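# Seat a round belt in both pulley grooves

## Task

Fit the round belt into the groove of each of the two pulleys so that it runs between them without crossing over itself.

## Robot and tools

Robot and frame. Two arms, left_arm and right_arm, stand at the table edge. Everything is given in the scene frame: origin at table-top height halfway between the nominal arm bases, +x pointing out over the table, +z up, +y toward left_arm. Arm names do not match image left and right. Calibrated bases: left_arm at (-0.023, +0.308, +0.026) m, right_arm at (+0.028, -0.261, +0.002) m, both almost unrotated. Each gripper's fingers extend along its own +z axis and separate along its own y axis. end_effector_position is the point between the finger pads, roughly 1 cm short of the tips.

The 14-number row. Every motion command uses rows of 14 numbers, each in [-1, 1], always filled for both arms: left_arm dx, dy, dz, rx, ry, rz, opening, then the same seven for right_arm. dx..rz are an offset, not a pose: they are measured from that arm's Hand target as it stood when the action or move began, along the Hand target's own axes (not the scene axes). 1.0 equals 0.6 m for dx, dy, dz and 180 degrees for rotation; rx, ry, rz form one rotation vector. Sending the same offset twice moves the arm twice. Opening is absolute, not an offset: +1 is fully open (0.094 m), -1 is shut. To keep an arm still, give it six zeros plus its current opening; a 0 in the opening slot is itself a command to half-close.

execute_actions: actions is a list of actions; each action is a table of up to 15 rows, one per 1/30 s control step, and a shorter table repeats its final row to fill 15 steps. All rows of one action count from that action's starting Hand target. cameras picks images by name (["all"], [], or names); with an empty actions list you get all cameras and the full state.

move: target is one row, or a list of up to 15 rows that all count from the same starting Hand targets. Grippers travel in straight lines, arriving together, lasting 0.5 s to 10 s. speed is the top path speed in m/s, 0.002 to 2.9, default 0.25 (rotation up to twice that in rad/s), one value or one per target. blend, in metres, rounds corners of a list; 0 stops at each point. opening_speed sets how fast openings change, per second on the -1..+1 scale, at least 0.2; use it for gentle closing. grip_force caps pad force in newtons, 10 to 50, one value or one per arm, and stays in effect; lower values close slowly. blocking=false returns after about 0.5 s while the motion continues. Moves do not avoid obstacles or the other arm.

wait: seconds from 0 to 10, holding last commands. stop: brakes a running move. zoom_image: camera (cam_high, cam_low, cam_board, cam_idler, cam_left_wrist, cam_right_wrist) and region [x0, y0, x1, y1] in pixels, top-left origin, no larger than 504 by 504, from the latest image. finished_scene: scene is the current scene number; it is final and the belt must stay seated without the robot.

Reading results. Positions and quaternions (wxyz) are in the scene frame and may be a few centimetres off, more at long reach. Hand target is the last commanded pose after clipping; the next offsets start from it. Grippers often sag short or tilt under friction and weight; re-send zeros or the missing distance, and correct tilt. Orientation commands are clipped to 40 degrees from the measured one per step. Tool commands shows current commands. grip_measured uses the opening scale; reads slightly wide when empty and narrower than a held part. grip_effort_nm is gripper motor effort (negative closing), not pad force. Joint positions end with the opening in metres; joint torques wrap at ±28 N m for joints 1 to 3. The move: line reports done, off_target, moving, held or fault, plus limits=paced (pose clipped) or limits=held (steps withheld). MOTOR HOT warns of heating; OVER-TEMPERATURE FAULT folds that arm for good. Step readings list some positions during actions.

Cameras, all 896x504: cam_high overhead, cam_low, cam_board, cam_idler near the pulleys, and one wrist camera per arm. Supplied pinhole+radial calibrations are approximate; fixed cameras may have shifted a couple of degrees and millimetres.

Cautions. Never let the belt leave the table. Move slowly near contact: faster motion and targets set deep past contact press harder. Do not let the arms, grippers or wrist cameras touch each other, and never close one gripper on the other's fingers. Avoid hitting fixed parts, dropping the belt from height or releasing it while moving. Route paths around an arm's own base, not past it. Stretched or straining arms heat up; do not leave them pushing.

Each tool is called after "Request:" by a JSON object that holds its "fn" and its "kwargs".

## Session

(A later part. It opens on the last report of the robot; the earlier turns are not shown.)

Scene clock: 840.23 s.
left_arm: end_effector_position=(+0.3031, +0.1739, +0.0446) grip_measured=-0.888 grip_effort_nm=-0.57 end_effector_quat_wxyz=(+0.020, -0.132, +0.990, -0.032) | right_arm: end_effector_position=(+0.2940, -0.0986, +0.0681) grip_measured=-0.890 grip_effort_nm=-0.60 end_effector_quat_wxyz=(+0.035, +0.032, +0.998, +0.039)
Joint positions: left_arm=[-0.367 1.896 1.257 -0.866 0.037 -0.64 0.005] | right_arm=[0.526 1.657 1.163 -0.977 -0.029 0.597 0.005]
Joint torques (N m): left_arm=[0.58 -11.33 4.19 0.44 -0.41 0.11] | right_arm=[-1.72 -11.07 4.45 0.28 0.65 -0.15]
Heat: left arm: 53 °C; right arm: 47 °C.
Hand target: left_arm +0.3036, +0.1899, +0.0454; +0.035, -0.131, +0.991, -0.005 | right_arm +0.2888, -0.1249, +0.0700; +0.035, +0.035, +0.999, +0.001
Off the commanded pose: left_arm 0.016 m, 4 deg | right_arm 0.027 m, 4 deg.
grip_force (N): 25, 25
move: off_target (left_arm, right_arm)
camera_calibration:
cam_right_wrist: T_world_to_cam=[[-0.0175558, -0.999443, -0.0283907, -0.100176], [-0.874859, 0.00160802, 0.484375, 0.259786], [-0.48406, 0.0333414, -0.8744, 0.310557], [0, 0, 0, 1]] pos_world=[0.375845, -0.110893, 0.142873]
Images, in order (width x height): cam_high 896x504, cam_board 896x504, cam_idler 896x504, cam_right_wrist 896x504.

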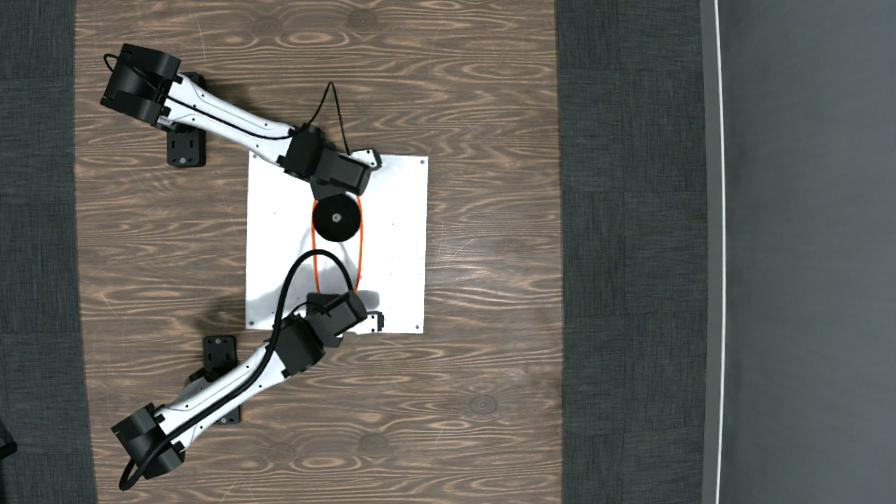

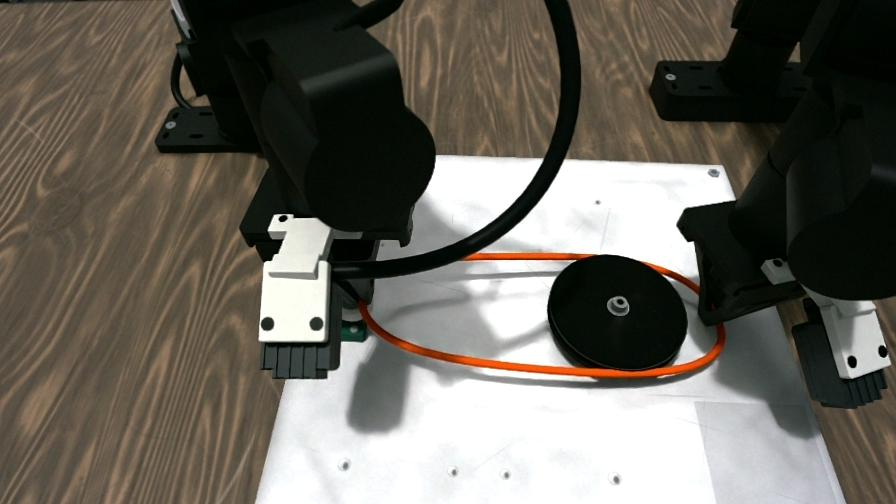

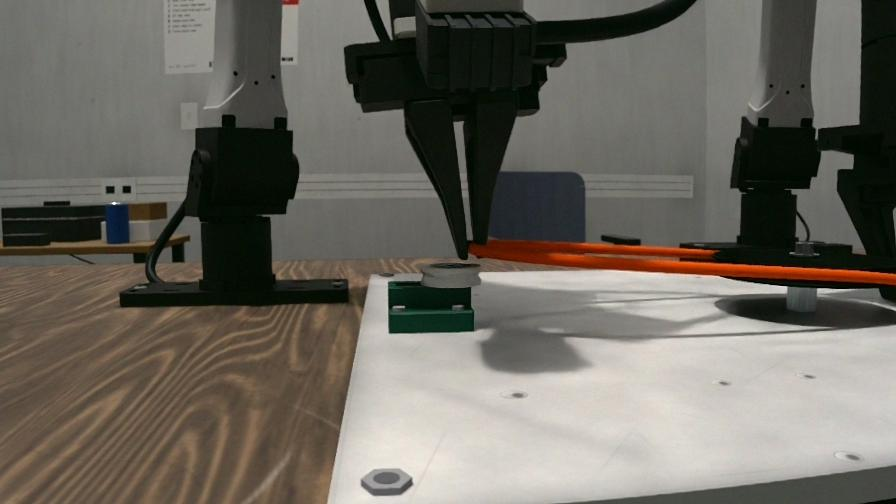

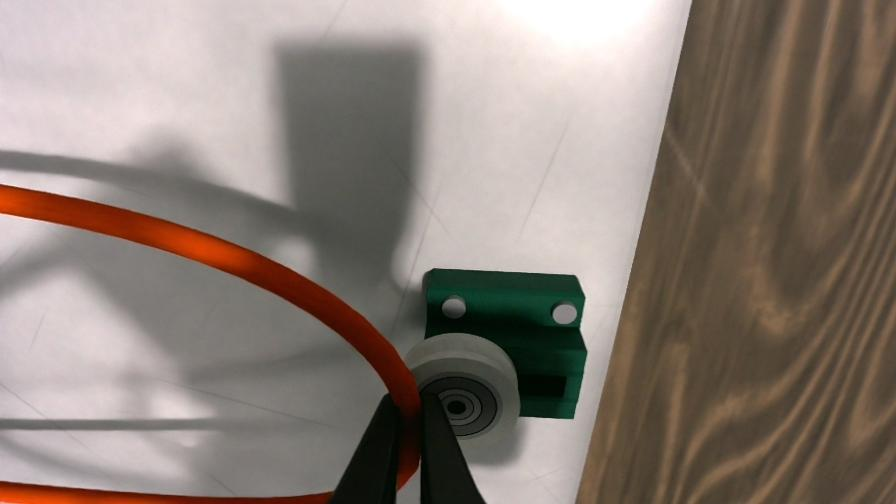

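Request:
{"fn": "move", "kwargs": {"target": [0,0.0068,0,0,0,0,-1, 0,-0.0418,-0.0025,0,0,0,-1], "speed": 0.03, "cameras": ["cam_high","cam_board","cam_idler","cam_left_wrist","cam_right_wrist"]}}

Request:
{"fn": "zoom_image", "kwargs": {"camera": "cam_idler", "region": [640, 180, 896, 340]}}

Request:
{"fn": "zoom_image", "kwargs": {"camera": "cam_high", "region": [240, 140, 440, 340]}}

Request:
{"fn": "zoom_image", "kwargs": {"camera": "cam_board", "region": [520, 220, 780, 420]}}

Scene clock: 856.80 s.
left_arm: end_effector_position=(+0.3024, +0.1671, +0.0443) grip_measured=-0.888 grip_effort_nm=-0.58 end_effector_quat_wxyz=(+0.015, -0.131, +0.990, -0.050) | right_arm: end_effector_position=(+0.2956, -0.1101, +0.0717) grip_measured=-0.890 grip_effort_nm=-0.60 end_effector_quat_wxyz=(+0.041, +0.024, +0.997, +0.062)
Joint positions: left_arm=[-0.368 1.896 1.253 -0.854 0.072 -0.64 0.005] | right_arm=[0.468 1.609 1.122 -0.952 -0.069 0.527 0.005]
Joint torques (N m): left_arm=[1.33 -12 3.84 0.37 -0.7 0.23] | right_arm=[-2.93 -10.66 4.3 0.08 0.95 -0.21]
Heat: left arm: 53 °C; right arm: 46 °C.
Hand target: left_arm +0.3025, +0.1939, +0.0453; +0.035, -0.132, +0.991, -0.005 | right_arm +0.2869, -0.1498, +0.0714; +0.035, +0.035, +0.999, +0.001
Off the commanded pose: left_arm 0.027 m, 6 deg | right_arm 0.041 m, 7 deg.
grip_force (N): 25, 25
move: off_target (left_arm, right_arm)
camera_calibration:
cam_left_wrist: T_world_to_cam=[[0.307931, -0.938877, 0.153912, 0.0481188], [-0.841652, -0.193389, 0.504205, 0.305299], [-0.443621, -0.284801, -0.849758, 0.316701], [0, 0, 0, 1]] pos_world=[0.382633, 0.194416, 0.10778]
cam_right_wrist: T_world_to_cam=[[0.000184671, -0.997355, -0.0726777, -0.113388], [-0.881746, -0.0344463, 0.470466, 0.258587], [-0.471725, 0.0639964, -0.87942, 0.314905], [0, 0, 0, 1]] pos_world=[0.376577, -0.124333, 0.147037]
Images, in order (width x height): cam_high 896x504, cam_board 896x504, cam_idler 896x504, cam_left_wrist 896x504, cam_right_wrist 896x504.

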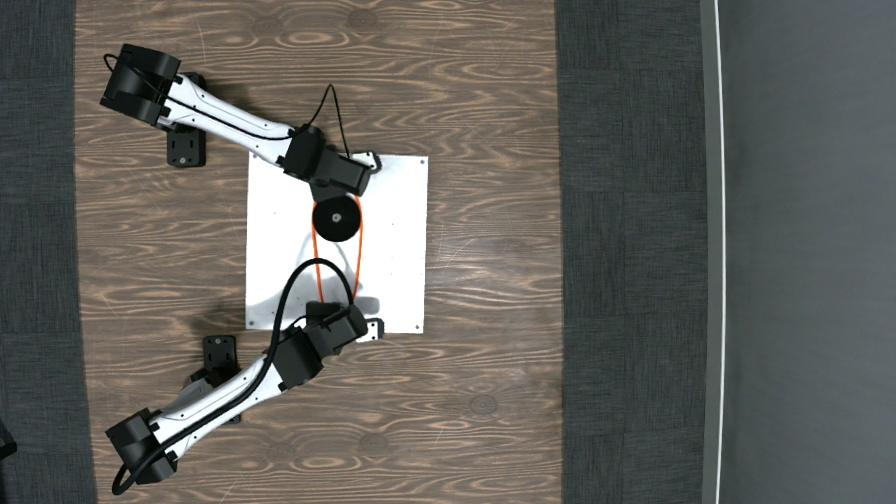

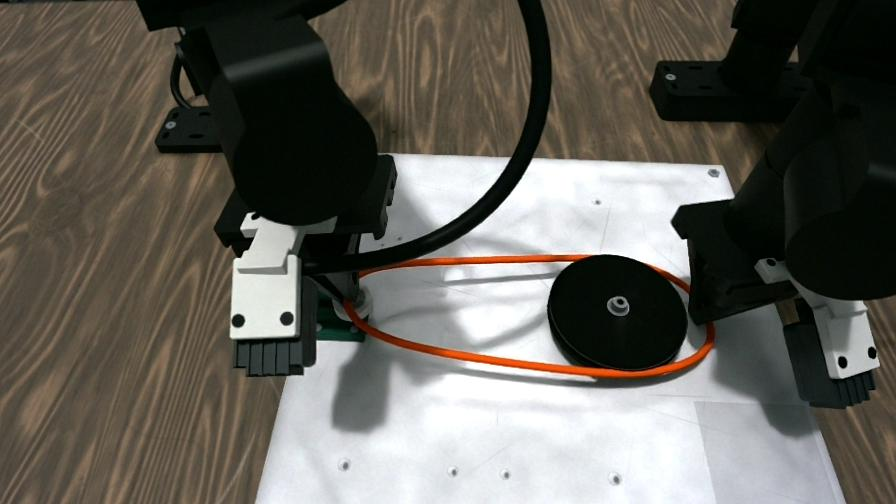

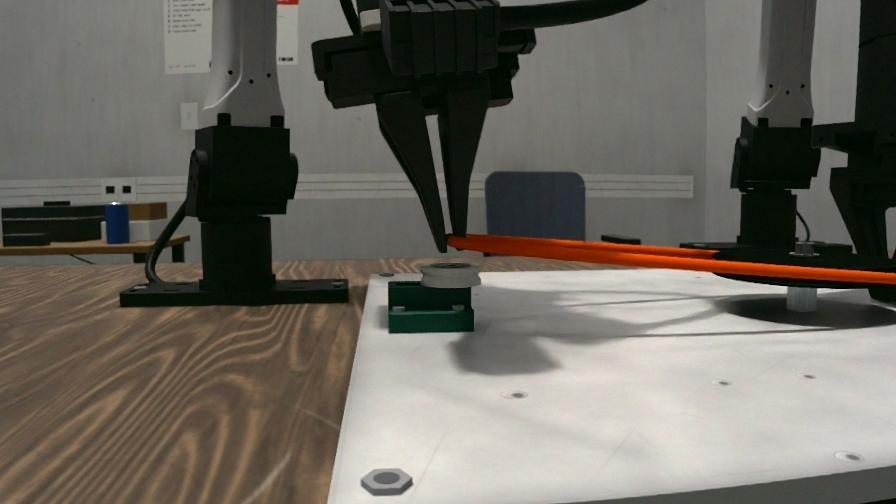

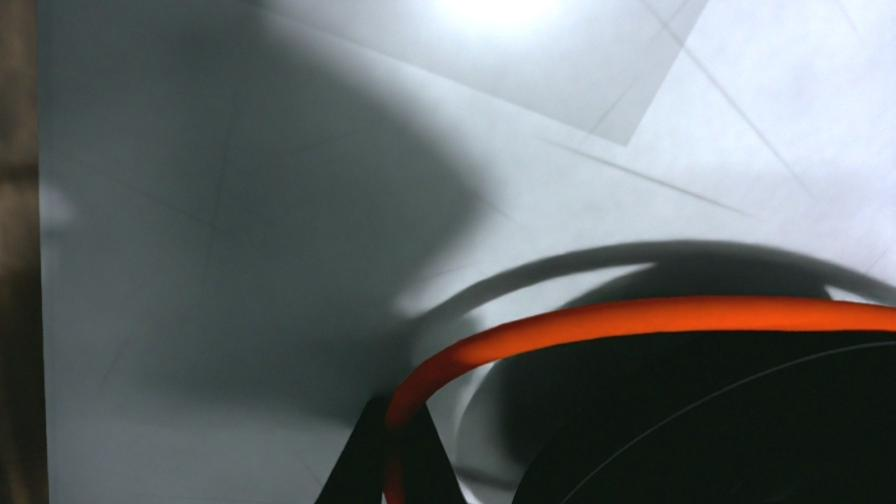

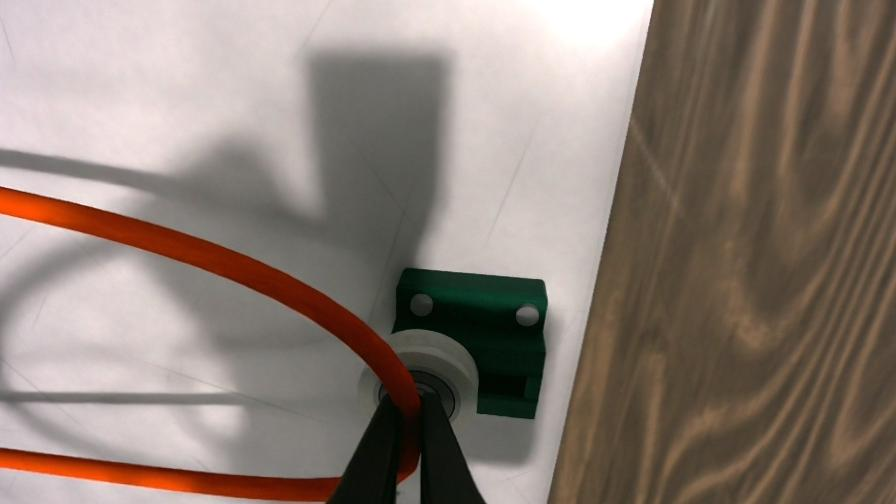

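Scaled by 1.969 from the camera's 896x504 image, which has a finer 1280x720 frame.

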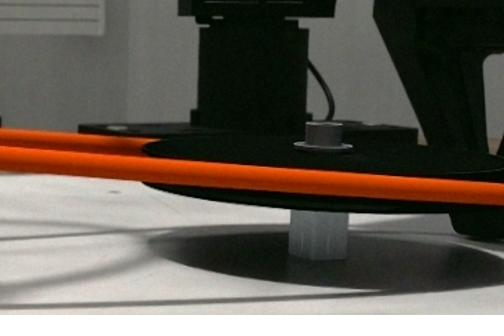

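Scaled by 2.520 from the camera's 896x504 image, which has a finer 1280x720 frame.

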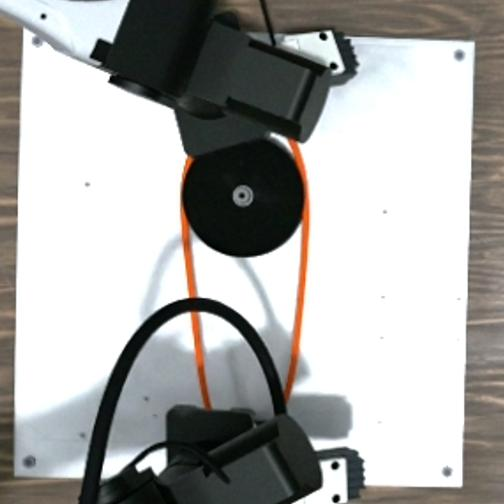

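Scaled by 1.938 from the camera's 896x504 image, which has a finer 1280x720 frame.

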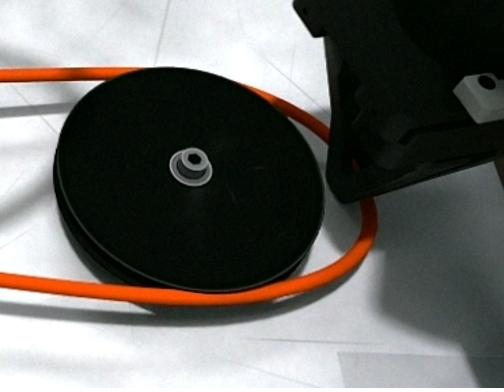

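Request:
{"fn": "move", "kwargs": {"target": [-0.0016,-0.0005,-0.0245,0,0,0,-1, 0,0,0,0,0,0,-1], "speed": 0.03, "cameras": ["cam_low","cam_board","cam_idler","cam_left_wrist"]}}

Request:
{"fn": "zoom_image", "kwargs": {"camera": "cam_idler", "region": [640, 180, 896, 340]}}

Request:
{"fn": "zoom_image", "kwargs": {"camera": "cam_low", "region": [470, 200, 630, 290]}}

Request:
{"fn": "zoom_image", "kwargs": {"camera": "cam_board", "region": [520, 220, 780, 420]}}

Scene clock: 873.07 s.
left_arm: end_effector_position=(+0.3027, +0.1666, +0.0499) grip_measured=-0.888 grip_effort_nm=-0.58 end_effector_quat_wxyz=(+0.020, -0.131, +0.990, -0.053) | right_arm: end_effector_position=(+0.2961, -0.1109, +0.0717) grip_measured=-0.890 grip_effort_nm=-0.60 end_effector_quat_wxyz=(+0.041, +0.025, +0.997, +0.062)
Joint positions: left_arm=[-0.368 1.878 1.253 -0.859 0.074 -0.64 0.005] | right_arm=[0.465 1.609 1.122 -0.952 -0.069 0.527 0.005]
Joint torques (N m): left_arm=[1.35 -12.37 6.39 -0.09 -0.69 0.22] | right_arm=[-2.73 -10.66 4.31 0.08 0.95 -0.21]
Heat: left arm: 54 °C; right arm: 47 °C.
Hand target: left_arm +0.3025, +0.1939, +0.0601; +0.035, -0.132, +0.991, -0.005 | right_arm +0.2870, -0.1499, +0.0714; +0.035, +0.035, +0.999, +0.001
Off the commanded pose: left_arm 0.029 m, 6 deg | right_arm 0.040 m, 7 deg.
grip_force (N): 25, 25
move: off_target (left_arm, right_arm)
camera_calibration:
cam_left_wrist: T_world_to_cam=[[0.306036, -0.937962, 0.162998, 0.046667], [-0.84727, -0.190266, 0.495915, 0.304213], [-0.434137, -0.289871, -0.852936, 0.319652], [0, 0, 0, 1]] pos_world=[0.382242, 0.194311, 0.114173]
Images, in order (width x height): cam_low 896x504, cam_board 896x504, cam_idler 896x504, cam_left_wrist 896x504.

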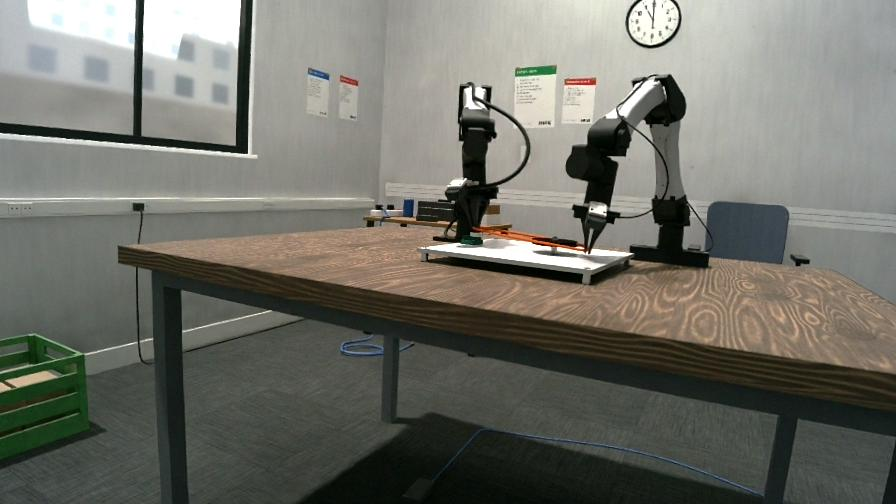

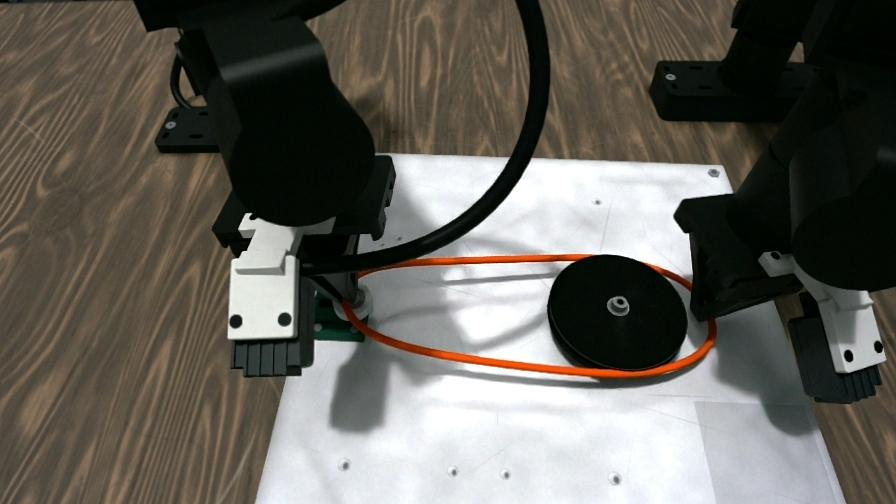

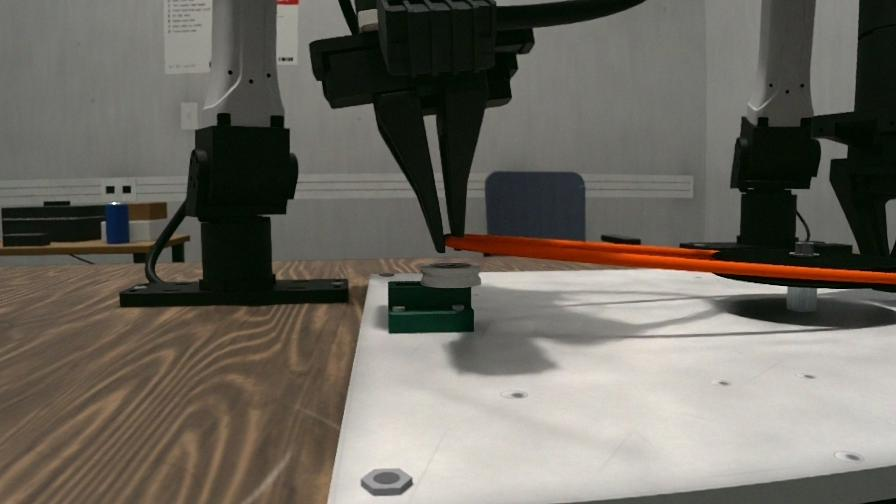

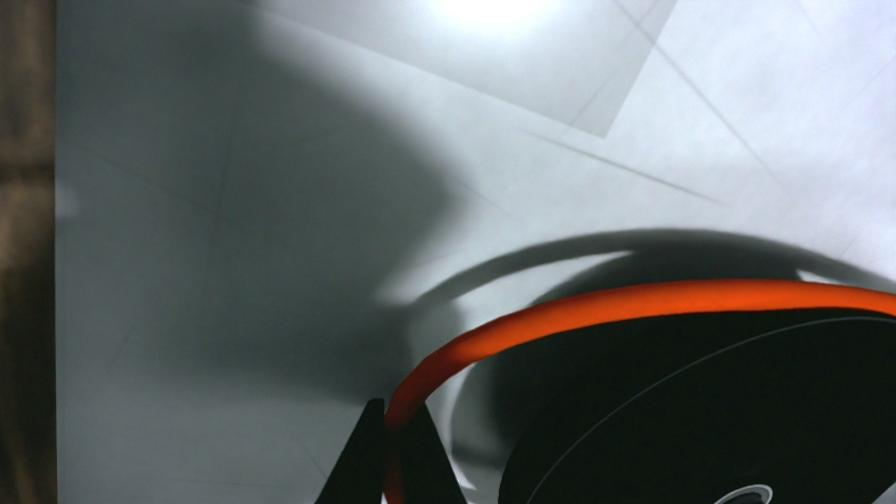

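Scaled by 1.969 from the camera's 896x504 image, which has a finer 1280x720 frame.

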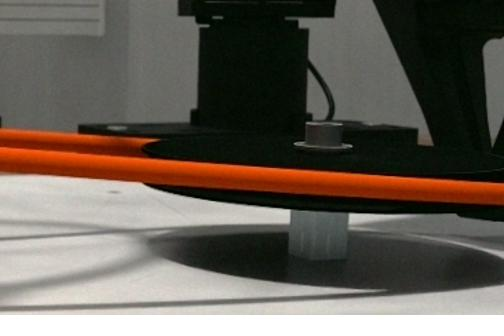

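Scaled by 3.150 from the camera's 896x504 image, which has a finer 1280x720 frame.

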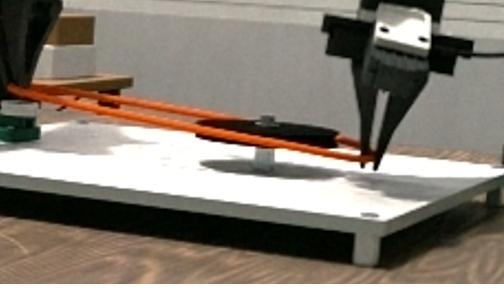

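Scaled by 1.938 from the camera's 896x504 image, which has a finer 1280x720 frame.

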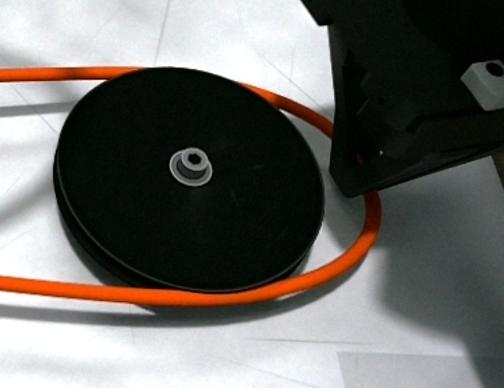

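Request:
{"fn": "move", "kwargs": {"target": [[0.0043,-0.0161,-0.01,0,0,0,-1, -0.0022,0.0837,-0.0189,0.0016,0.0222,0,-1],[0.0033,-0.025,-0.0467,-0.0058,0.0214,0,-1, -0.0022,0.0837,-0.0189,0.0016,0.0222,0,-1]], "speed": 0.08, "cameras": ["cam_high","cam_board","cam_idler","cam_right_wrist"]}}

Scene clock: 1055.83 s.
left_arm: end_effector_position=(+0.3027, +0.1716, +0.0878) grip_measured=-0.888 grip_effort_nm=-0.58 end_effector_quat_wxyz=(+0.004, -0.125, +0.992, -0.023) | right_arm: end_effector_position=(+0.2903, -0.0880, +0.0828) grip_measured=-0.890 grip_effort_nm=-0.60 end_effector_quat_wxyz=(+0.002, +0.029, +0.999, +0.038)
Joint positions: left_arm=[-0.373 1.878 1.416 -1.078 0.037 -0.631 0.005] | right_arm=[0.543 1.704 1.278 -1.099 -0.061 0.609 0.005]
Joint torques (N m): left_arm=[-0.13 -8.14 8.16 -0.02 -0.25 -0.02] | right_arm=[0.55 -6.84 8.53 -0.01 0.62 0.2]
Heat: left arm: 59 °C; right arm: 48 °C.
Hand target: left_arm +0.3025, +0.1788, +0.0882; +0.000, -0.132, +0.991, +0.000 | right_arm +0.2911, -0.0998, +0.0832; +0.000, +0.035, +0.999, +0.000
Off the commanded pose: left_arm 0.007 m, 3 deg | right_arm 0.012 m, 4 deg.
grip_force (N): 25, 25
move: off_target (left_arm, right_arm)
camera_calibration:
cam_right_wrist: T_world_to_cam=[[-0.0121826, -0.999554, -0.0272817, -0.0909052], [-0.841831, -0.00447092, 0.539723, 0.234705], [-0.539604, 0.0295418, -0.841401, 0.334198], [0, 0, 0, 1]] pos_world=[0.376809, -0.0996881, 0.152039]
Images, in order (width x height): cam_high 896x504, cam_board 896x504, cam_idler 896x504, cam_right_wrist 896x504.

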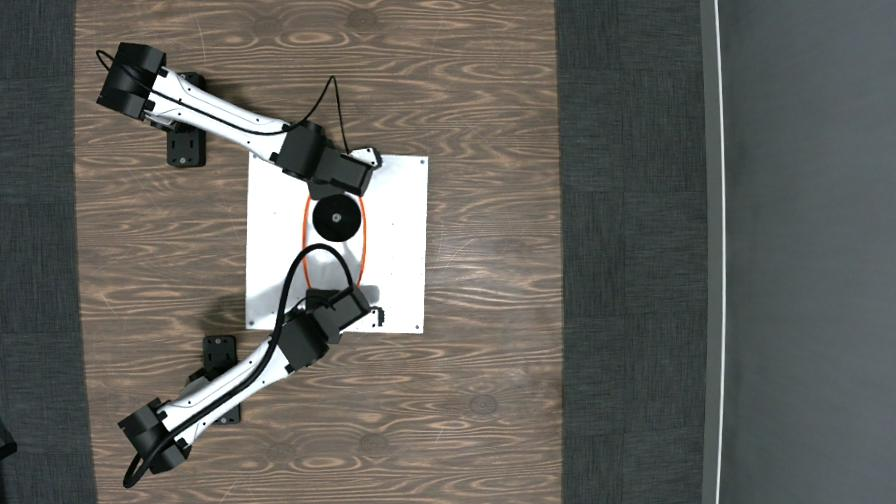

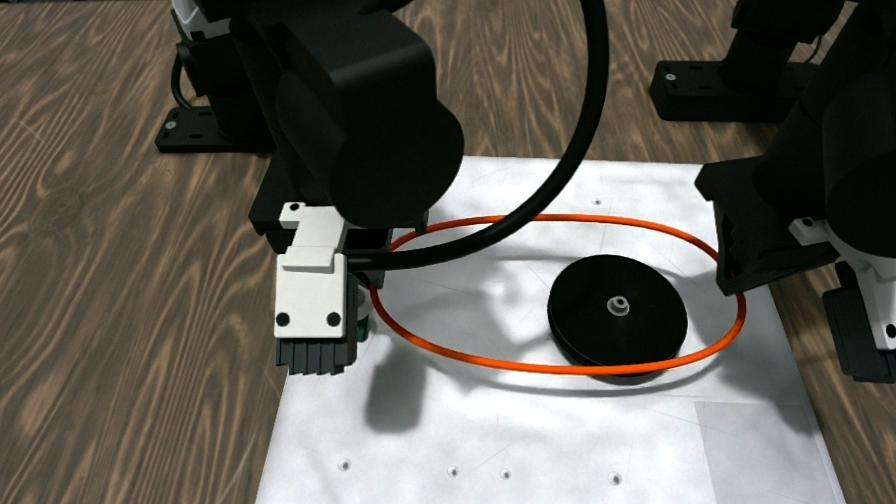

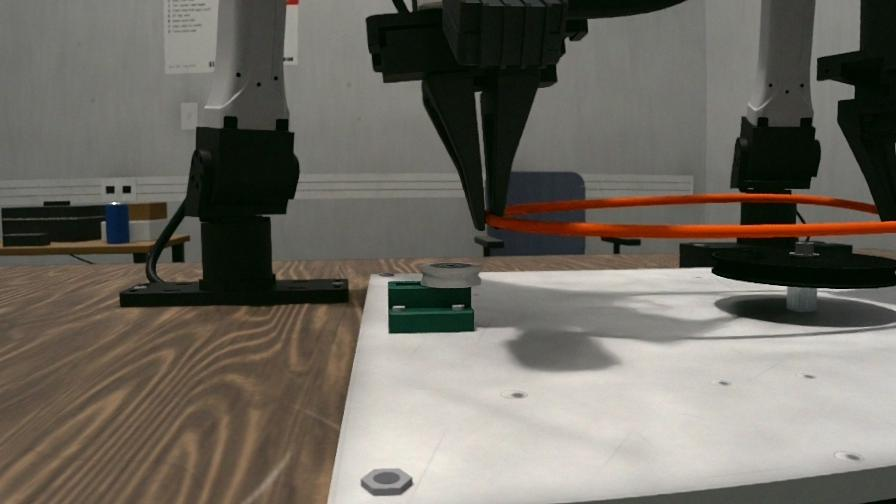

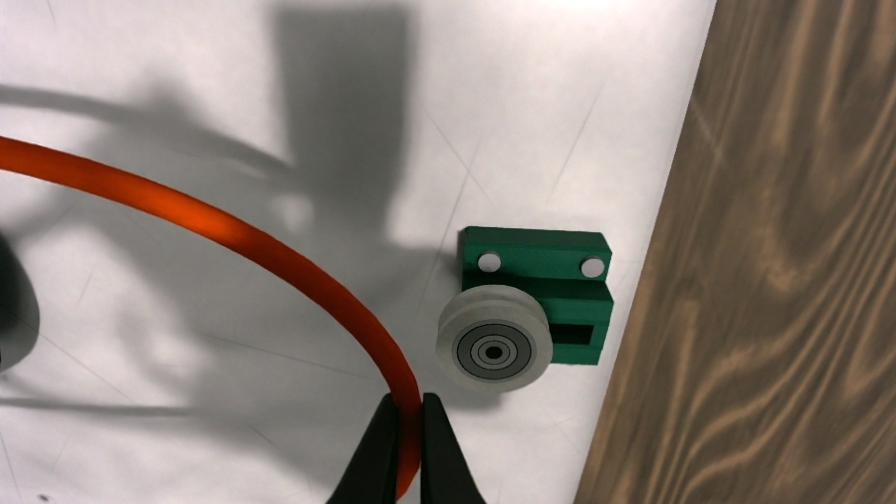

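Request:
{"fn": "move", "kwargs": {"target": [0.0191,-0.0708,0,0,0,0,-1, -0.041,-0.0372,0,0,0,-0.278,-1], "speed": 0.1, "cameras": ["cam_high","cam_board","cam_idler","cam_right_wrist"]}}

Request:
{"fn": "zoom_image", "kwargs": {"camera": "cam_high", "region": [240, 160, 440, 360]}}

Scene clock: 1088.70 s.
left_arm: end_effector_position=(+0.3016, +0.1283, +0.0893) grip_measured=-0.888 grip_effort_nm=-0.57 end_effector_quat_wxyz=(+0.003, -0.126, +0.992, -0.024) | right_arm: end_effector_position=(+0.3119, -0.1095, +0.0831) grip_measured=-0.890 grip_effort_nm=-0.60 end_effector_quat_wxyz=(+0.019, -0.381, +0.924, +0.029)
Joint positions: left_arm=[-0.483 1.942 1.508 -1.104 0.037 -0.743 0.005] | right_arm=[0.454 1.736 1.316 -1.11 -0.055 -0.322 0.005]
Joint torques (N m): left_arm=[-0.31 -8.32 8.47 -0.07 -0.23 -0.11] | right_arm=[-0.51 -7.05 8.53 0.05 0.49 -0.27]
Heat: left arm: 54 °C; right arm: 44 °C.
Hand target: left_arm +0.3026, +0.1349, +0.0881; +0.000, -0.132, +0.991, +0.000 | right_arm +0.3140, -0.1238, +0.0831; +0.000, -0.391, +0.921, +0.000
Off the commanded pose: left_arm 0.007 m, 3 deg | right_arm 0.014 m, 4 deg.
grip_force (N): 25, 25
move: off_target (left_arm, right_arm)
camera_calibration:
cam_right_wrist: T_world_to_cam=[[0.736603, -0.676214, 0.0123084, -0.313633], [-0.592141, -0.636016, 0.494826, 0.109362], [-0.32678, -0.371778, -0.868905, 0.238749], [0, 0, 0, 1]] pos_world=[0.373799, -0.053765, 0.157196]
Images, in order (width x height): cam_high 896x504, cam_board 896x504, cam_idler 896x504, cam_right_wrist 896x504.

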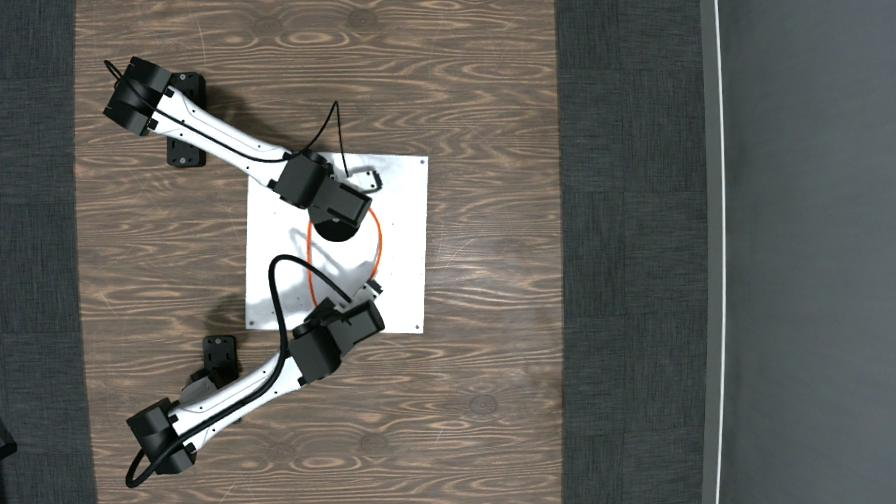

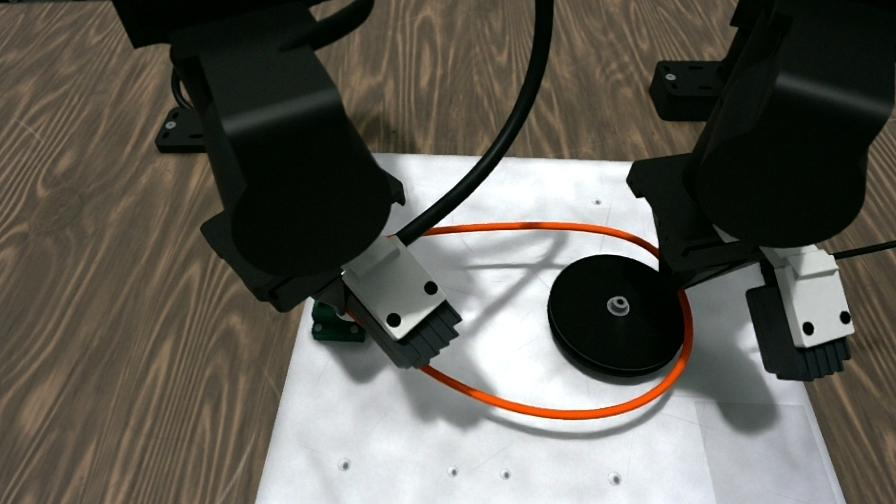

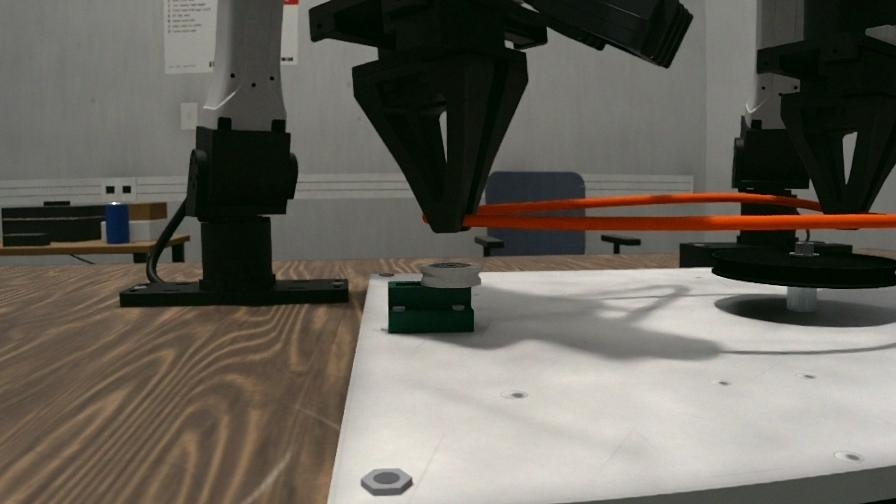

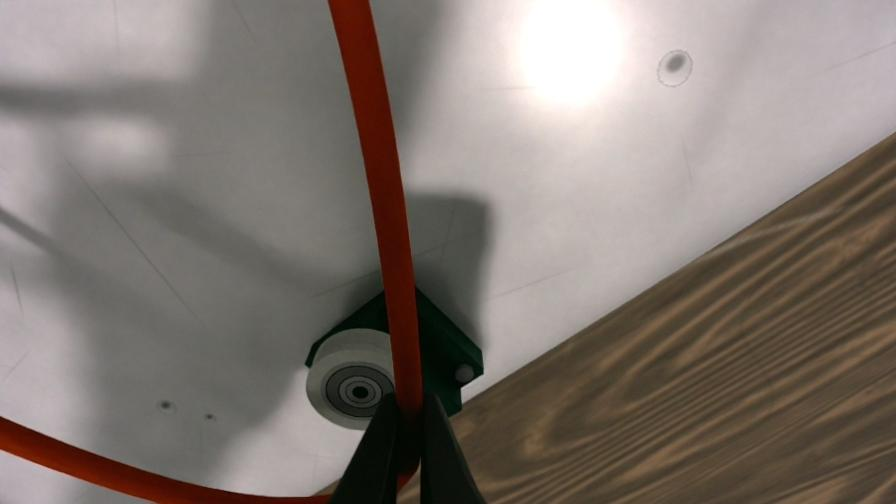

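Scaled by 2.520 from the camera's 896x504 image, which has a finer 1280x720 frame.

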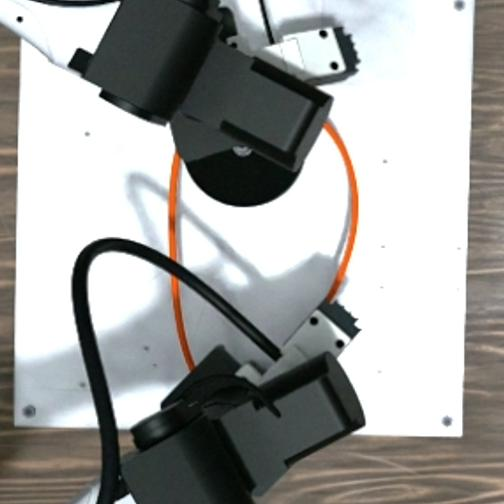

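Request:
{"fn": "move", "kwargs": {"target": [[0,0,0,0,0,0,-1, 0.0049,-0.0082,0,0,0,0,-1],[0,0,0,0,0,0,-1, 0.0049,-0.0082,0.0417,0,0,0,-1]], "speed": 0.08, "cameras": ["cam_high","cam_idler","cam_right_wrist"]}}

Request:
{"fn": "zoom_image", "kwargs": {"camera": "cam_right_wrist", "region": [240, 254, 540, 504]}}

Request:
{"fn": "zoom_image", "kwargs": {"camera": "cam_idler", "region": [360, 200, 580, 350]}}

Scene clock: 1116.87 s.
left_arm: end_effector_position=(+0.3016, +0.1283, +0.0893) grip_measured=-0.888 grip_effort_nm=-0.57 end_effector_quat_wxyz=(+0.003, -0.126, +0.992, -0.024) | right_arm: end_effector_position=(+0.3126, -0.1151, +0.0675) grip_measured=-0.890 grip_effort_nm=-0.60 end_effector_quat_wxyz=(+0.010, -0.381, +0.924, +0.028)
Joint positions: left_arm=[-0.483 1.942 1.508 -1.104 0.037 -0.743 0.005] | right_arm=[0.438 1.758 1.28 -1.07 -0.055 -0.339 0.005]
Joint torques (N m): left_arm=[-0.25 -8.32 8.35 0.03 -0.25 -0.12] | right_arm=[-0.59 -7.49 4.81 0.55 0.49 -0.28]
Heat: left arm: 55 °C; right arm: 42 °C.
Hand target: left_arm +0.3026, +0.1349, +0.0881; +0.000, -0.132, +0.991, +0.000 | right_arm +0.3155, -0.1294, +0.0580; +0.000, -0.391, +0.921, +0.000
Off the commanded pose: left_arm 0.007 m, 3 deg | right_arm 0.017 m, 4 deg.
grip_force (N): 25, 25
move: off_target (left_arm, right_arm)
camera_calibration:
cam_right_wrist: T_world_to_cam=[[0.73705, -0.675809, 0.00628043, -0.317389], [-0.583914, -0.632093, 0.509414, 0.110835], [-0.340297, -0.379131, -0.860498, 0.226092], [0, 0, 0, 1]] pos_world=[0.375588, -0.0587181, 0.140084]
Images, in order (width x height): cam_high 896x504, cam_idler 896x504, cam_right_wrist 896x504.

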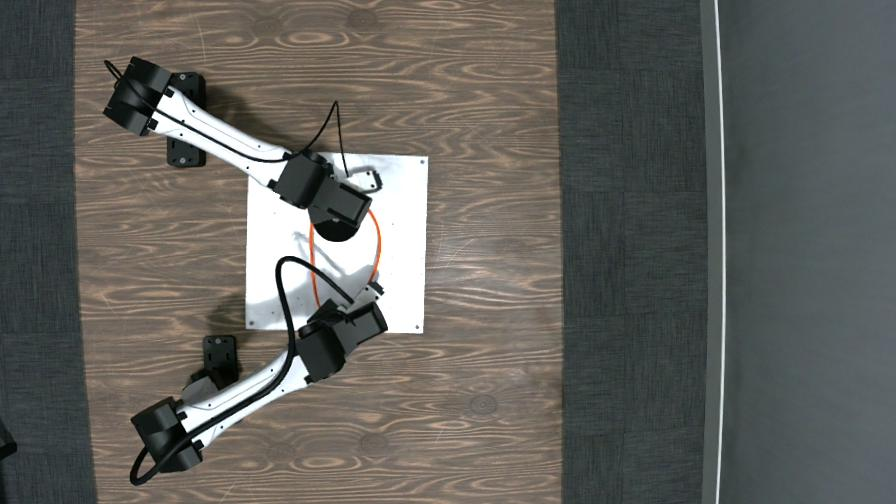

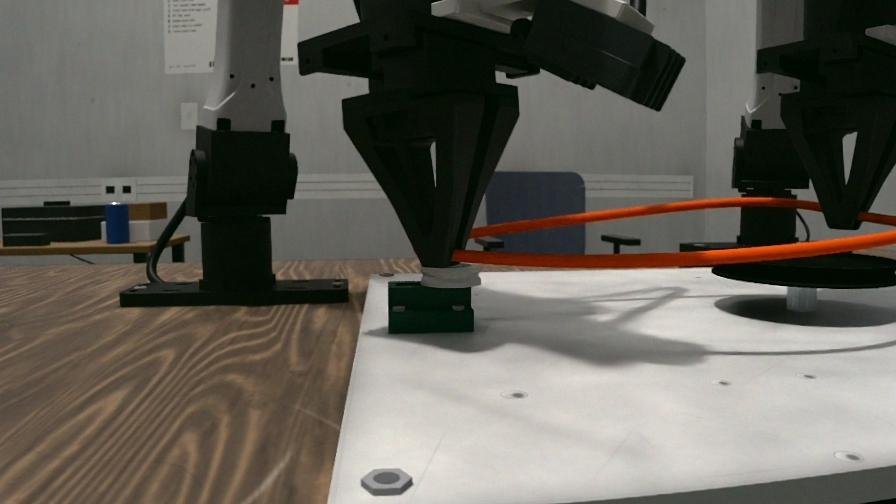

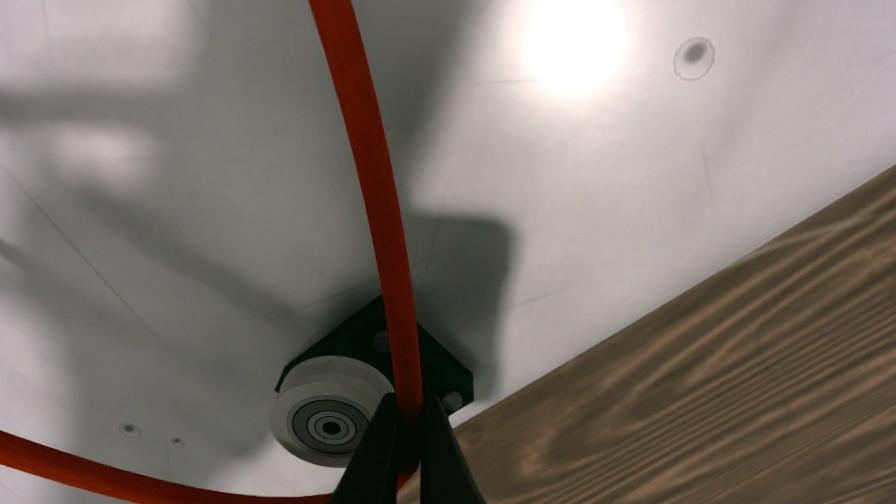

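Scaled by 1.680 from the camera's 896x504 image, which has a finer 1280x720 frame.

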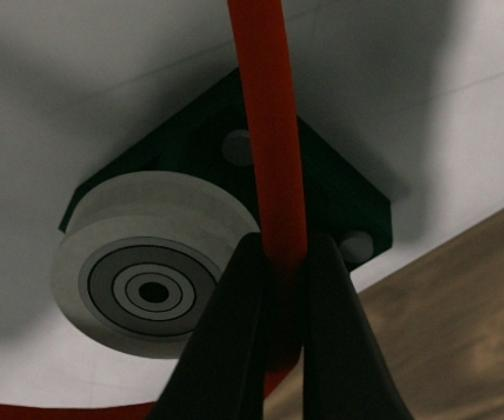

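Scaled by 2.291 from the camera's 896x504 image, which has a finer 1280x720 frame.

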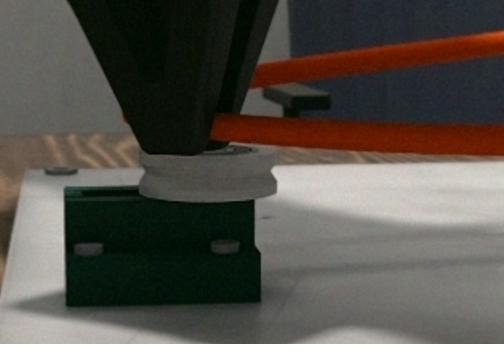

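Request:
{"fn": "move", "kwargs": {"target": [[0,0,0,0,0,0,-1, 0,-0.010,0,0,0,0,-1],[0,0,0,0,0,0,-1, 0,-0.010,0.0183,0,0,0,-1]], "speed": 0.04, "cameras": ["cam_high","cam_idler","cam_right_wrist"]}}

Request:
{"fn": "zoom_image", "kwargs": {"camera": "cam_right_wrist", "region": [240, 254, 540, 504]}}

Request:
{"fn": "zoom_image", "kwargs": {"camera": "cam_idler", "region": [360, 200, 580, 350]}}

Scene clock: 1140.57 s.
left_arm: end_effector_position=(+0.3011, +0.1274, +0.0893) grip_measured=-0.888 grip_effort_nm=-0.58 end_effector_quat_wxyz=(+0.003, -0.125, +0.992, -0.024) | right_arm: end_effector_position=(+0.3167, -0.1184, +0.0582) grip_measured=-0.890 grip_effort_nm=-0.60 end_effector_quat_wxyz=(+0.011, -0.382, +0.924, +0.028)
Joint positions: left_arm=[-0.486 1.942 1.508 -1.104 0.037 -0.744 0.005] | right_arm=[0.423 1.774 1.262 -1.035 -0.055 -0.354 0.005]
Joint torques (N m): left_arm=[-0.12 -8.25 8.54 -0.01 -0.21 -0.11] | right_arm=[-0.79 -7.3 4.57 0.62 0.49 -0.3]
Heat: left arm: 55 °C; right arm: 41 °C.
Hand target: left_arm +0.3026, +0.1348, +0.0881; +0.000, -0.132, +0.991, +0.000 | right_arm +0.3198, -0.1335, +0.0471; +0.000, -0.391, +0.920, +0.000
Off the commanded pose: left_arm 0.008 m, 3 deg | right_arm 0.019 m, 4 deg.
grip_force (N): 25, 25
move: off_target (left_arm, right_arm)
camera_calibration:
cam_right_wrist: T_world_to_cam=[[0.737339, -0.675485, 0.00713819, -0.322706], [-0.584347, -0.632482, 0.508435, 0.116034], [-0.338925, -0.37906, -0.861071, 0.217842], [0, 0, 0, 1]] pos_world=[0.37958, -0.0620192, 0.130885]
Images, in order (width x height): cam_high 896x504, cam_idler 896x504, cam_right_wrist 896x504.

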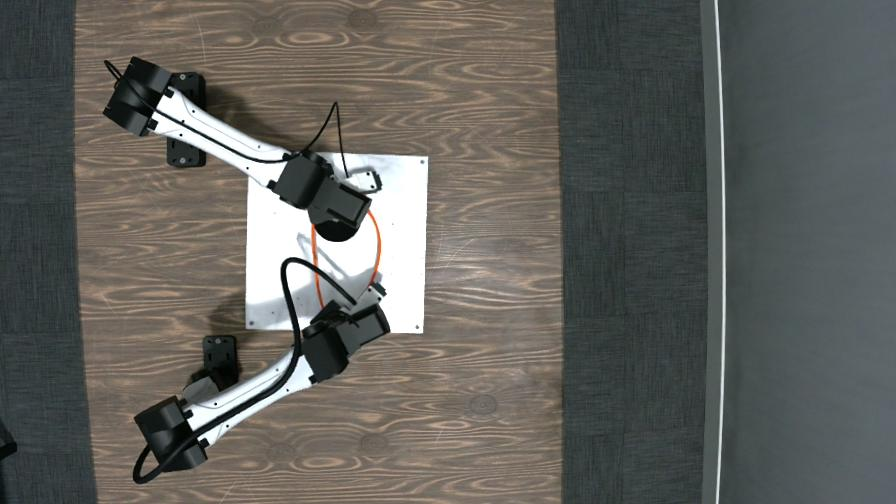

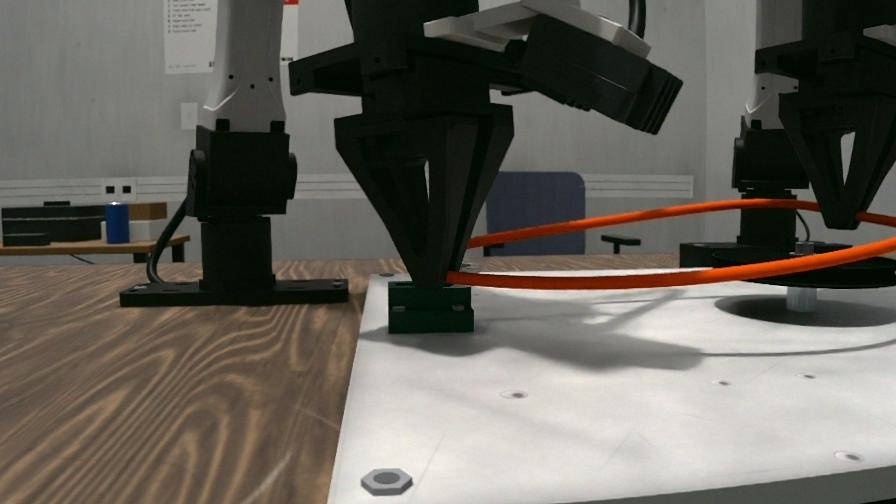

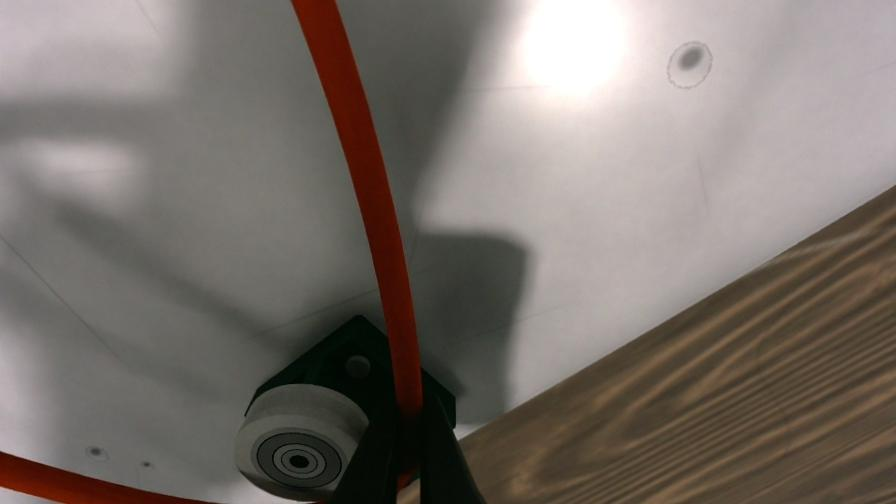

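Scaled by 1.680 from the camera's 896x504 image, which has a finer 1280x720 frame.

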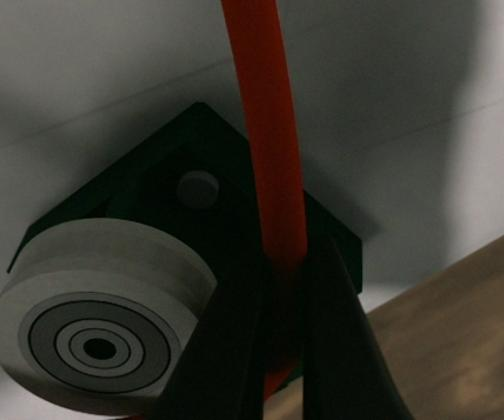

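Scaled by 2.291 from the camera's 896x504 image, which has a finer 1280x720 frame.

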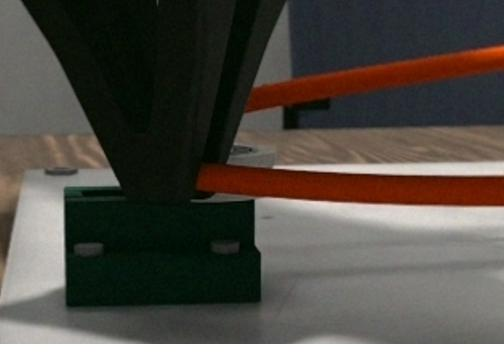

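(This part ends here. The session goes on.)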